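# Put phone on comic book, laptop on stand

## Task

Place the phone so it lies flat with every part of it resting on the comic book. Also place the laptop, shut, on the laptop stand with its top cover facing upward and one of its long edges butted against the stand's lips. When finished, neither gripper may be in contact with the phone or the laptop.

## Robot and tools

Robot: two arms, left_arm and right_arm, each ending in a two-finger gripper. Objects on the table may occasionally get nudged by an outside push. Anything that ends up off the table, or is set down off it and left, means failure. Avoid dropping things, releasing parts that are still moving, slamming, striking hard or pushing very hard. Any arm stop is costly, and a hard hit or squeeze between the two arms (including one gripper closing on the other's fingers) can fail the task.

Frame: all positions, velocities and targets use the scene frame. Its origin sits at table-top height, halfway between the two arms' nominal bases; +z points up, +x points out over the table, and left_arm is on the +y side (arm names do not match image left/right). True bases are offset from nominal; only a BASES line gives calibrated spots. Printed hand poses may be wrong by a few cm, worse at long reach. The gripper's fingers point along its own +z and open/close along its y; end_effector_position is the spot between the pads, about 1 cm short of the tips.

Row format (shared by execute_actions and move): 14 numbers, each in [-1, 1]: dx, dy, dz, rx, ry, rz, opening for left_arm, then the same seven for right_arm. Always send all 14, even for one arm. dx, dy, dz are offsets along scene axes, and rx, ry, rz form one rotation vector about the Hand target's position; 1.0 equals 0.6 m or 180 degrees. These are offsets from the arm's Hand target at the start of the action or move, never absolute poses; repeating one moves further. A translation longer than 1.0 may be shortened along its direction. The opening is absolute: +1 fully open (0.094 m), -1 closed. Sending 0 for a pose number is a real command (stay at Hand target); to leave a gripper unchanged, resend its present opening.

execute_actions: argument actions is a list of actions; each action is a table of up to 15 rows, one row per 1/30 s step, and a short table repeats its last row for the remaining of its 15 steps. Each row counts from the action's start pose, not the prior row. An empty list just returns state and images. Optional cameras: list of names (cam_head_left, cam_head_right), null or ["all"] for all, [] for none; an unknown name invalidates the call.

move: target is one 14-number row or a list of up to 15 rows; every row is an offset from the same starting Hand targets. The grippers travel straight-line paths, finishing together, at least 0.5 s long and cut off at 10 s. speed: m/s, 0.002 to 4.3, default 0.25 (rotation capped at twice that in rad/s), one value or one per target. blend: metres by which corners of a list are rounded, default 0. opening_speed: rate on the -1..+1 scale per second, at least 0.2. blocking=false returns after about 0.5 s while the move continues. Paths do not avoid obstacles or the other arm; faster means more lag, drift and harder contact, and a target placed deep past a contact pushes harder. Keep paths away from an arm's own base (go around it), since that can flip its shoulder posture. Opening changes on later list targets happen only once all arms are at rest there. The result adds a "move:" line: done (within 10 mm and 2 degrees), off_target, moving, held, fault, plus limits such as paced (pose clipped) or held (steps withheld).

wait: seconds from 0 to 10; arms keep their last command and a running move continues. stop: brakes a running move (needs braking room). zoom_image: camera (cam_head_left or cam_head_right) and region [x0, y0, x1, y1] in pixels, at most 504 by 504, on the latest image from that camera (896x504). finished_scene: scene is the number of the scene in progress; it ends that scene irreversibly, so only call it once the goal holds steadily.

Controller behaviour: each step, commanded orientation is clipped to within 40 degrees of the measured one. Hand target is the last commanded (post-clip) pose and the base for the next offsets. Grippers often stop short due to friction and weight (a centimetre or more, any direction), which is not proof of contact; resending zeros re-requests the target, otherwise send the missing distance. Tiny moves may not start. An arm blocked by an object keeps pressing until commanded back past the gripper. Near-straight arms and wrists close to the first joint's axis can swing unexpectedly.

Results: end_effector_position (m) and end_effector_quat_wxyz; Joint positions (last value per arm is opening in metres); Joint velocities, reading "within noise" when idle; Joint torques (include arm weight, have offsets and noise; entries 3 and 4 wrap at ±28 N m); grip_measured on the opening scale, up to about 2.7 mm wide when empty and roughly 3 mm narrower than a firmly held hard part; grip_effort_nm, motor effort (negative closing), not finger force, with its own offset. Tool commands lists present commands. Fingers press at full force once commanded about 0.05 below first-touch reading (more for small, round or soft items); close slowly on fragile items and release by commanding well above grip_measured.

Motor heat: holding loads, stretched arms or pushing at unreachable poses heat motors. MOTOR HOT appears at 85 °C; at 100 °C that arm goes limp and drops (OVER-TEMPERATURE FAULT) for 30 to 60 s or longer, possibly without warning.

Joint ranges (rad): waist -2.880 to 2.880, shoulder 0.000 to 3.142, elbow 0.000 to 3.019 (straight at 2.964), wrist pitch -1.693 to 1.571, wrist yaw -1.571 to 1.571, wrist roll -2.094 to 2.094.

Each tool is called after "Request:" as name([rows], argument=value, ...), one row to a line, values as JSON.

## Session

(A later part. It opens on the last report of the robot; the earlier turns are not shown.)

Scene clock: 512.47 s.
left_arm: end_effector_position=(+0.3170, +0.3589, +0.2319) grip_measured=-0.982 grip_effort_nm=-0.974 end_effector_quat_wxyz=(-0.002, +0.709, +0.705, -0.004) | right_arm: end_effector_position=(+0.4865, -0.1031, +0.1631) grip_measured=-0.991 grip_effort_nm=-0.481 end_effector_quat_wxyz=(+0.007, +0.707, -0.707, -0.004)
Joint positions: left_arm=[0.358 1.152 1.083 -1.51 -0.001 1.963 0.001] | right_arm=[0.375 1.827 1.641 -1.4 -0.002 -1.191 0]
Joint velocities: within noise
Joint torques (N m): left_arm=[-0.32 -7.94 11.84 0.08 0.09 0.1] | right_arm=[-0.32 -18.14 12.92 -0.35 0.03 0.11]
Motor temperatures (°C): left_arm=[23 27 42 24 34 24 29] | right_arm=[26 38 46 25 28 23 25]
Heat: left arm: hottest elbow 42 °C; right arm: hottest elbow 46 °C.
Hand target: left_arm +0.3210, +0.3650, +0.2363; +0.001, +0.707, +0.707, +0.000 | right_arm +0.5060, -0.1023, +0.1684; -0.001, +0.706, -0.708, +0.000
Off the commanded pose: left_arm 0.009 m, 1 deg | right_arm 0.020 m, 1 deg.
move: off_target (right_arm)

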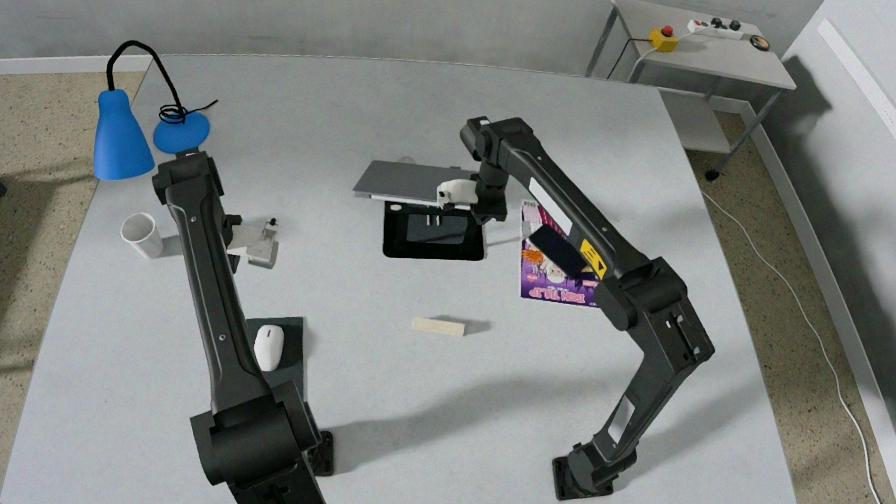

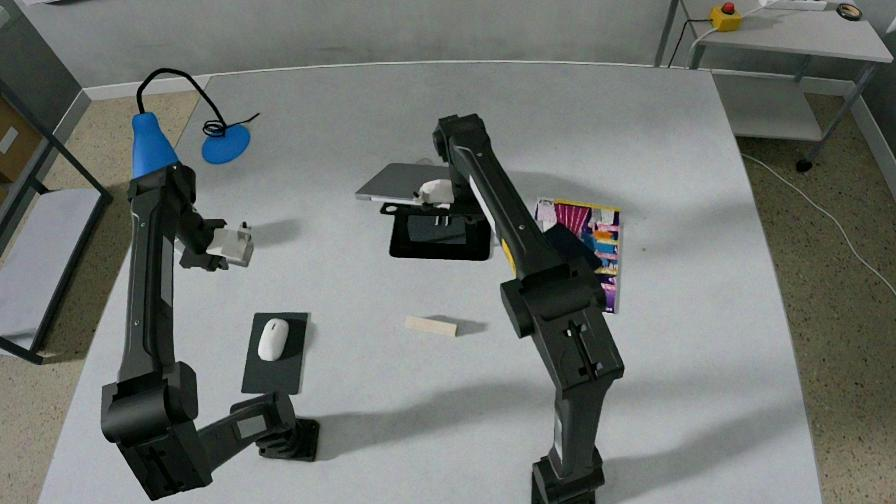

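Request:
move([
  [0,0,0,0,0,0,-1,0.04,0,-0.015,0,0,0,-1],
  [0,0,0,0,0,0,-1,0.095,0,-0.04,0,0,0,-1],
], speed=0.04, cameras=["cam_head_left","cam_head_right"])

Request:
zoom_image(camera="cam_head_left", region=[340, 140, 510, 280])

Request:
zoom_image(camera="cam_head_right", region=[330, 140, 500, 280])

Scene clock: 517.93 s.
left_arm: end_effector_position=(+0.3170, +0.3589, +0.2319) grip_measured=-0.982 grip_effort_nm=-0.974 end_effector_quat_wxyz=(-0.002, +0.709, +0.705, -0.004) | right_arm: end_effector_position=(+0.5356, -0.1015, +0.1468) grip_measured=-0.991 grip_effort_nm=-0.476 end_effector_quat_wxyz=(+0.012, +0.709, -0.705, -0.007)
Joint positions: left_arm=[0.358 1.152 1.083 -1.51 -0.001 1.963 0.001] | right_arm=[0.348 1.969 1.809 -1.439 -0.002 -1.222 0]
Joint velocities: within noise
Joint torques (N m): left_arm=[-0.26 -7.06 11.73 0.28 0.09 0.08] | right_arm=[-0.73 -20.01 13.53 0.39 0.04 0.09]
Motor temperatures (°C): left_arm=[23 27 42 24 34 24 29] | right_arm=[26 38 48 25 28 23 25]
Heat: left arm: hottest elbow 42 °C; right arm: hottest elbow 48 °C.
Hand target: left_arm +0.3210, +0.3650, +0.2363; +0.001, +0.707, +0.707, +0.000 | right_arm +0.5629, -0.1022, +0.1444; -0.001, +0.707, -0.708, +0.000
Off the commanded pose: left_arm 0.009 m, 1 deg | right_arm 0.028 m, 2 deg.
move: off_target (right_arm)

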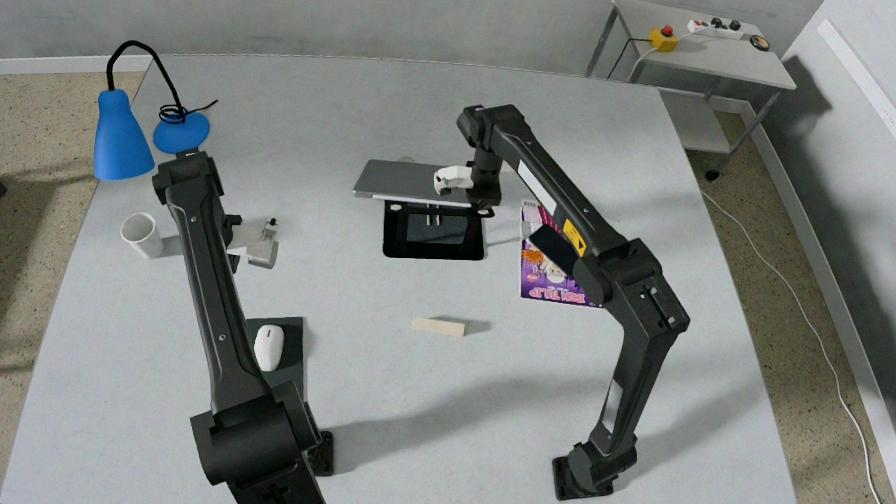

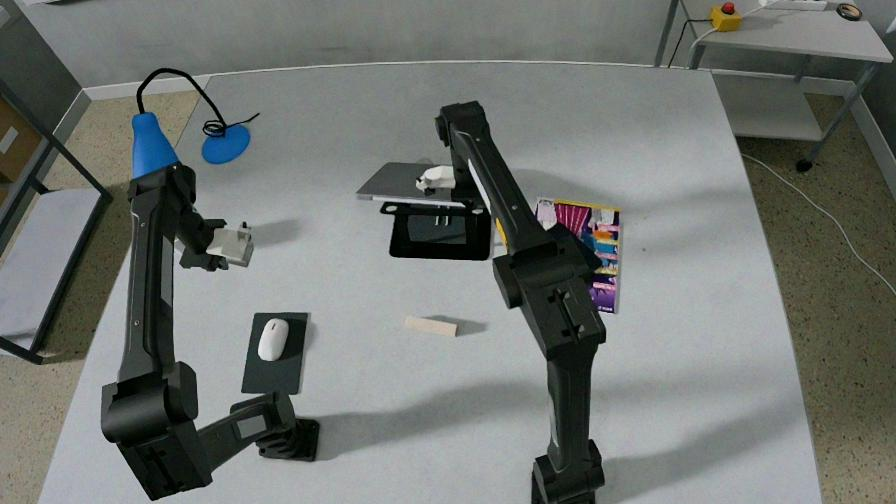

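Scaled by 2.965.

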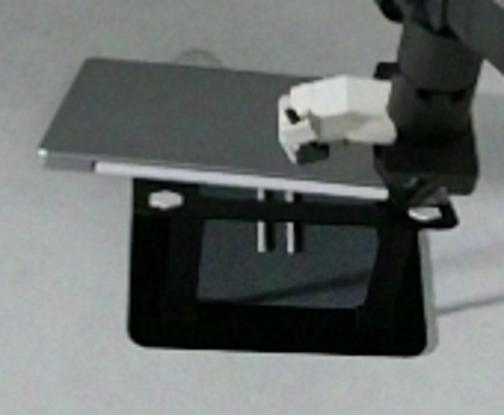

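Scaled by 2.965.

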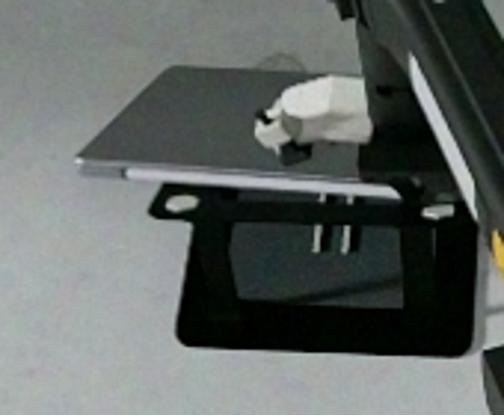

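Request:
move([
  [0,0,0,0,0,0,-1,0.03,0,-0.01,0,0,0,-1],
], speed=0.04, cameras=["cam_head_left","cam_head_right"])

Request:
zoom_image(camera="cam_head_left", region=[340, 140, 510, 280])

Scene clock: 521.77 s.
left_arm: end_effector_position=(+0.3170, +0.3589, +0.2319) grip_measured=-0.982 grip_effort_nm=-0.974 end_effector_quat_wxyz=(-0.002, +0.709, +0.705, -0.004) | right_arm: end_effector_position=(+0.5506, -0.1048, +0.1385) grip_measured=-0.991 grip_effort_nm=-0.481 end_effector_quat_wxyz=(+0.019, +0.707, -0.707, -0.010)
Joint positions: left_arm=[0.358 1.152 1.083 -1.51 -0.001 1.963 0.001] | right_arm=[0.334 2.021 1.868 -1.462 -0.002 -1.231 0]
Joint velocities: within noise
Joint torques (N m): left_arm=[-0.38 -7.94 11.74 0.06 0.07 0.13] | right_arm=[-0.44 -20.78 14.26 0.53 0.04 0.06]
Motor temperatures (°C): left_arm=[23 27 42 24 34 24 29] | right_arm=[26 38 48 25 28 23 25]
Heat: left arm: hottest elbow 42 °C; right arm: hottest elbow 48 °C.
Hand target: left_arm +0.3210, +0.3650, +0.2363; +0.001, +0.707, +0.707, +0.000 | right_arm +0.5810, -0.1025, +0.1383; +0.000, +0.706, -0.708, +0.000
Off the commanded pose: left_arm 0.009 m, 1 deg | right_arm 0.030 m, 3 deg.
move: off_target (right_arm)

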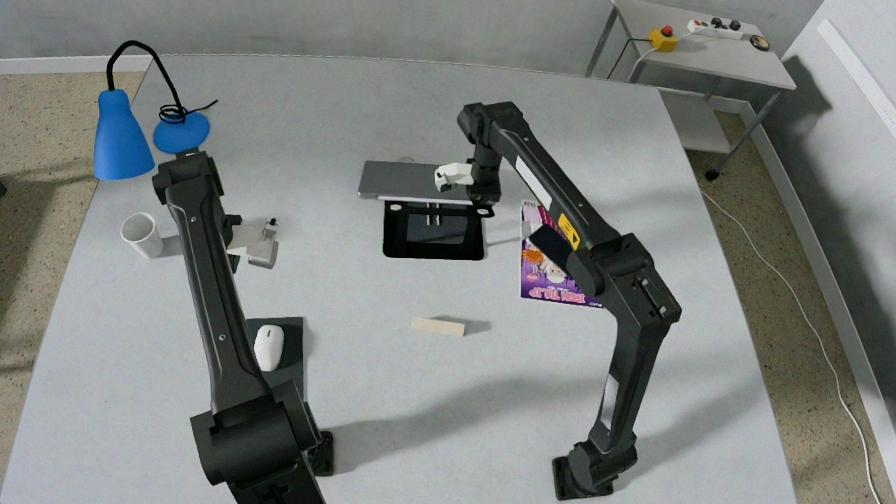

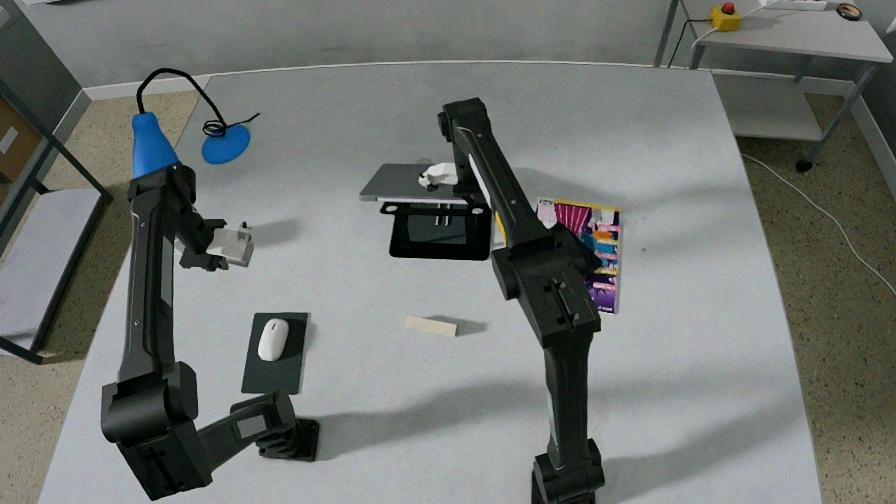

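Scaled by 2.965.

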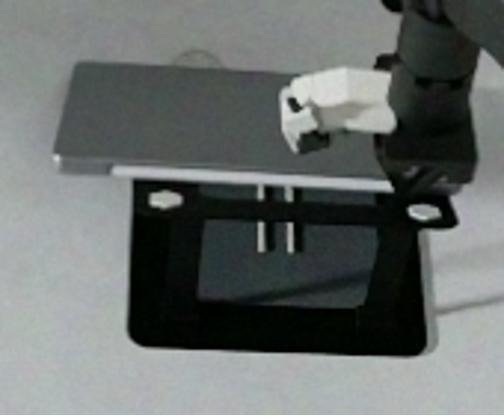

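Request:
move([
  [0,0,0,0,0,0,-1,-0.1,0,0.06,0,0,0,-1],
  [0,0,0,0,0,0,-1,-0.18,-0.25,0.12,0,0,0,-1],
  [0,0,0,0,0,0,-1,-0.3,-0.4,0.14,0,0,0,-1],
], speed=0.2, cameras=["cam_head_left","cam_head_right"])

Request:
zoom_image(camera="cam_head_left", region=[360, 140, 500, 240])

Request:
zoom_image(camera="cam_head_right", region=[360, 140, 510, 240])

Scene clock: 528.13 s.
left_arm: end_effector_position=(+0.3170, +0.3589, +0.2319) grip_measured=-0.982 grip_effort_nm=-0.974 end_effector_quat_wxyz=(-0.002, +0.709, +0.705, -0.004) | right_arm: end_effector_position=(+0.4054, -0.3394, +0.2252) grip_measured=-0.991 grip_effort_nm=-0.481 end_effector_quat_wxyz=(-0.002, +0.706, -0.708, +0.002)
Joint positions: left_arm=[0.358 1.152 1.083 -1.51 -0.001 1.963 0.001] | right_arm=[-0.073 1.478 1.366 -1.453 0.001 -1.637 0]
Joint velocities: within noise
Joint torques (N m): left_arm=[-0.85 -7.82 11.79 0.18 0.13 0.06] | right_arm=[-0.09 -15.74 7.64 0.18 -0.1 0.06]
Motor temperatures (°C): left_arm=[23 27 42 24 33 24 29] | right_arm=[26 39 48 25 28 23 25]
Heat: left arm: hottest elbow 42 °C; right arm: hottest elbow 48 °C.
Hand target: left_arm +0.3210, +0.3650, +0.2363; +0.001, +0.707, +0.707, +0.000 | right_arm +0.4011, -0.3423, +0.2222; -0.001, +0.707, -0.708, +0.000
Off the commanded pose: left_arm 0.009 m, 1 deg | right_arm 0.006 m, 0 deg.
move: done

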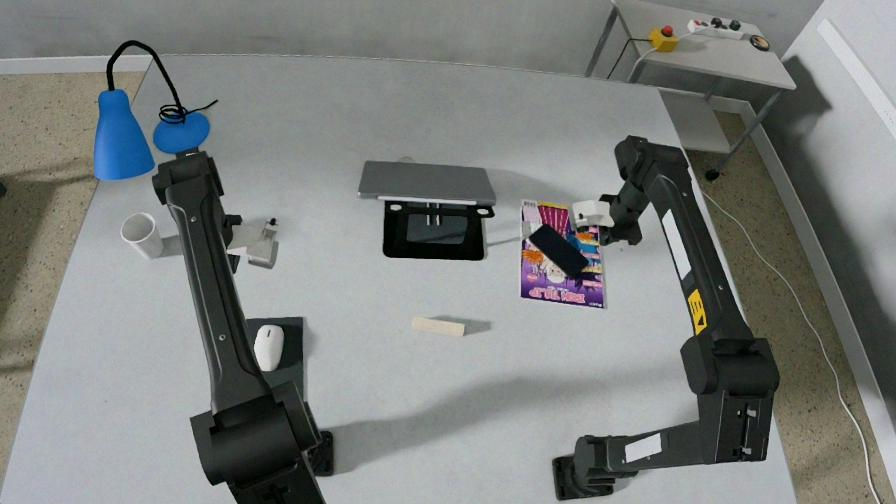

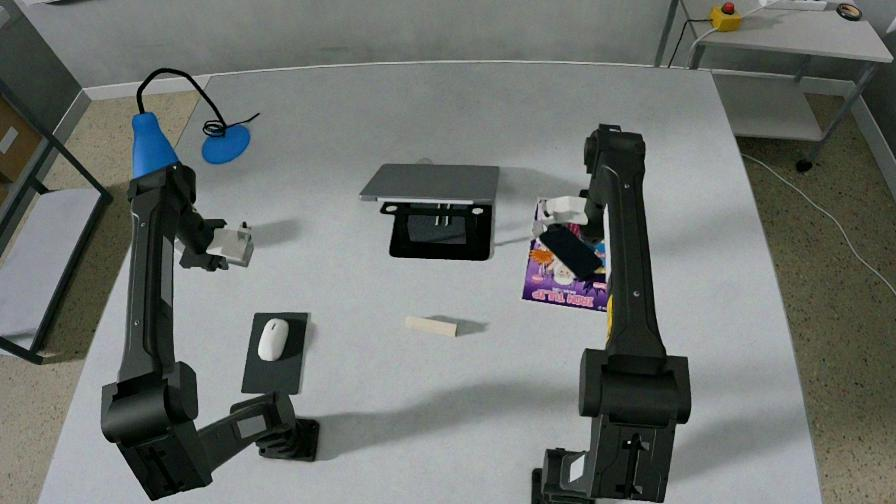

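Scaled by 3.600.

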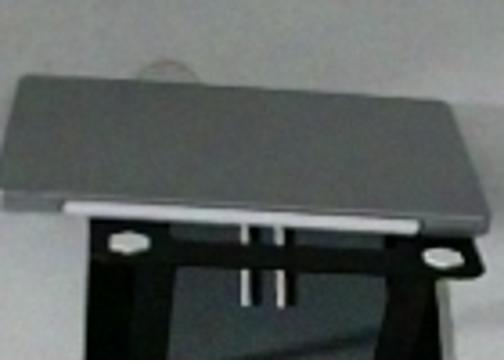

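Scaled by 3.360.

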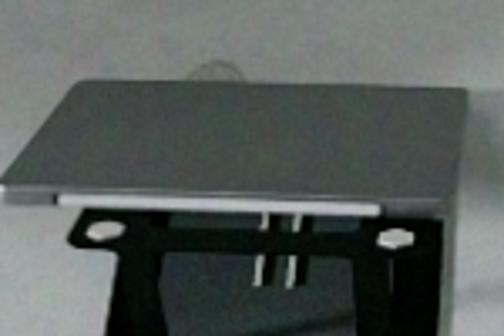

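Request:
finished_scene(scene=2)

The scene is finished: the task was done.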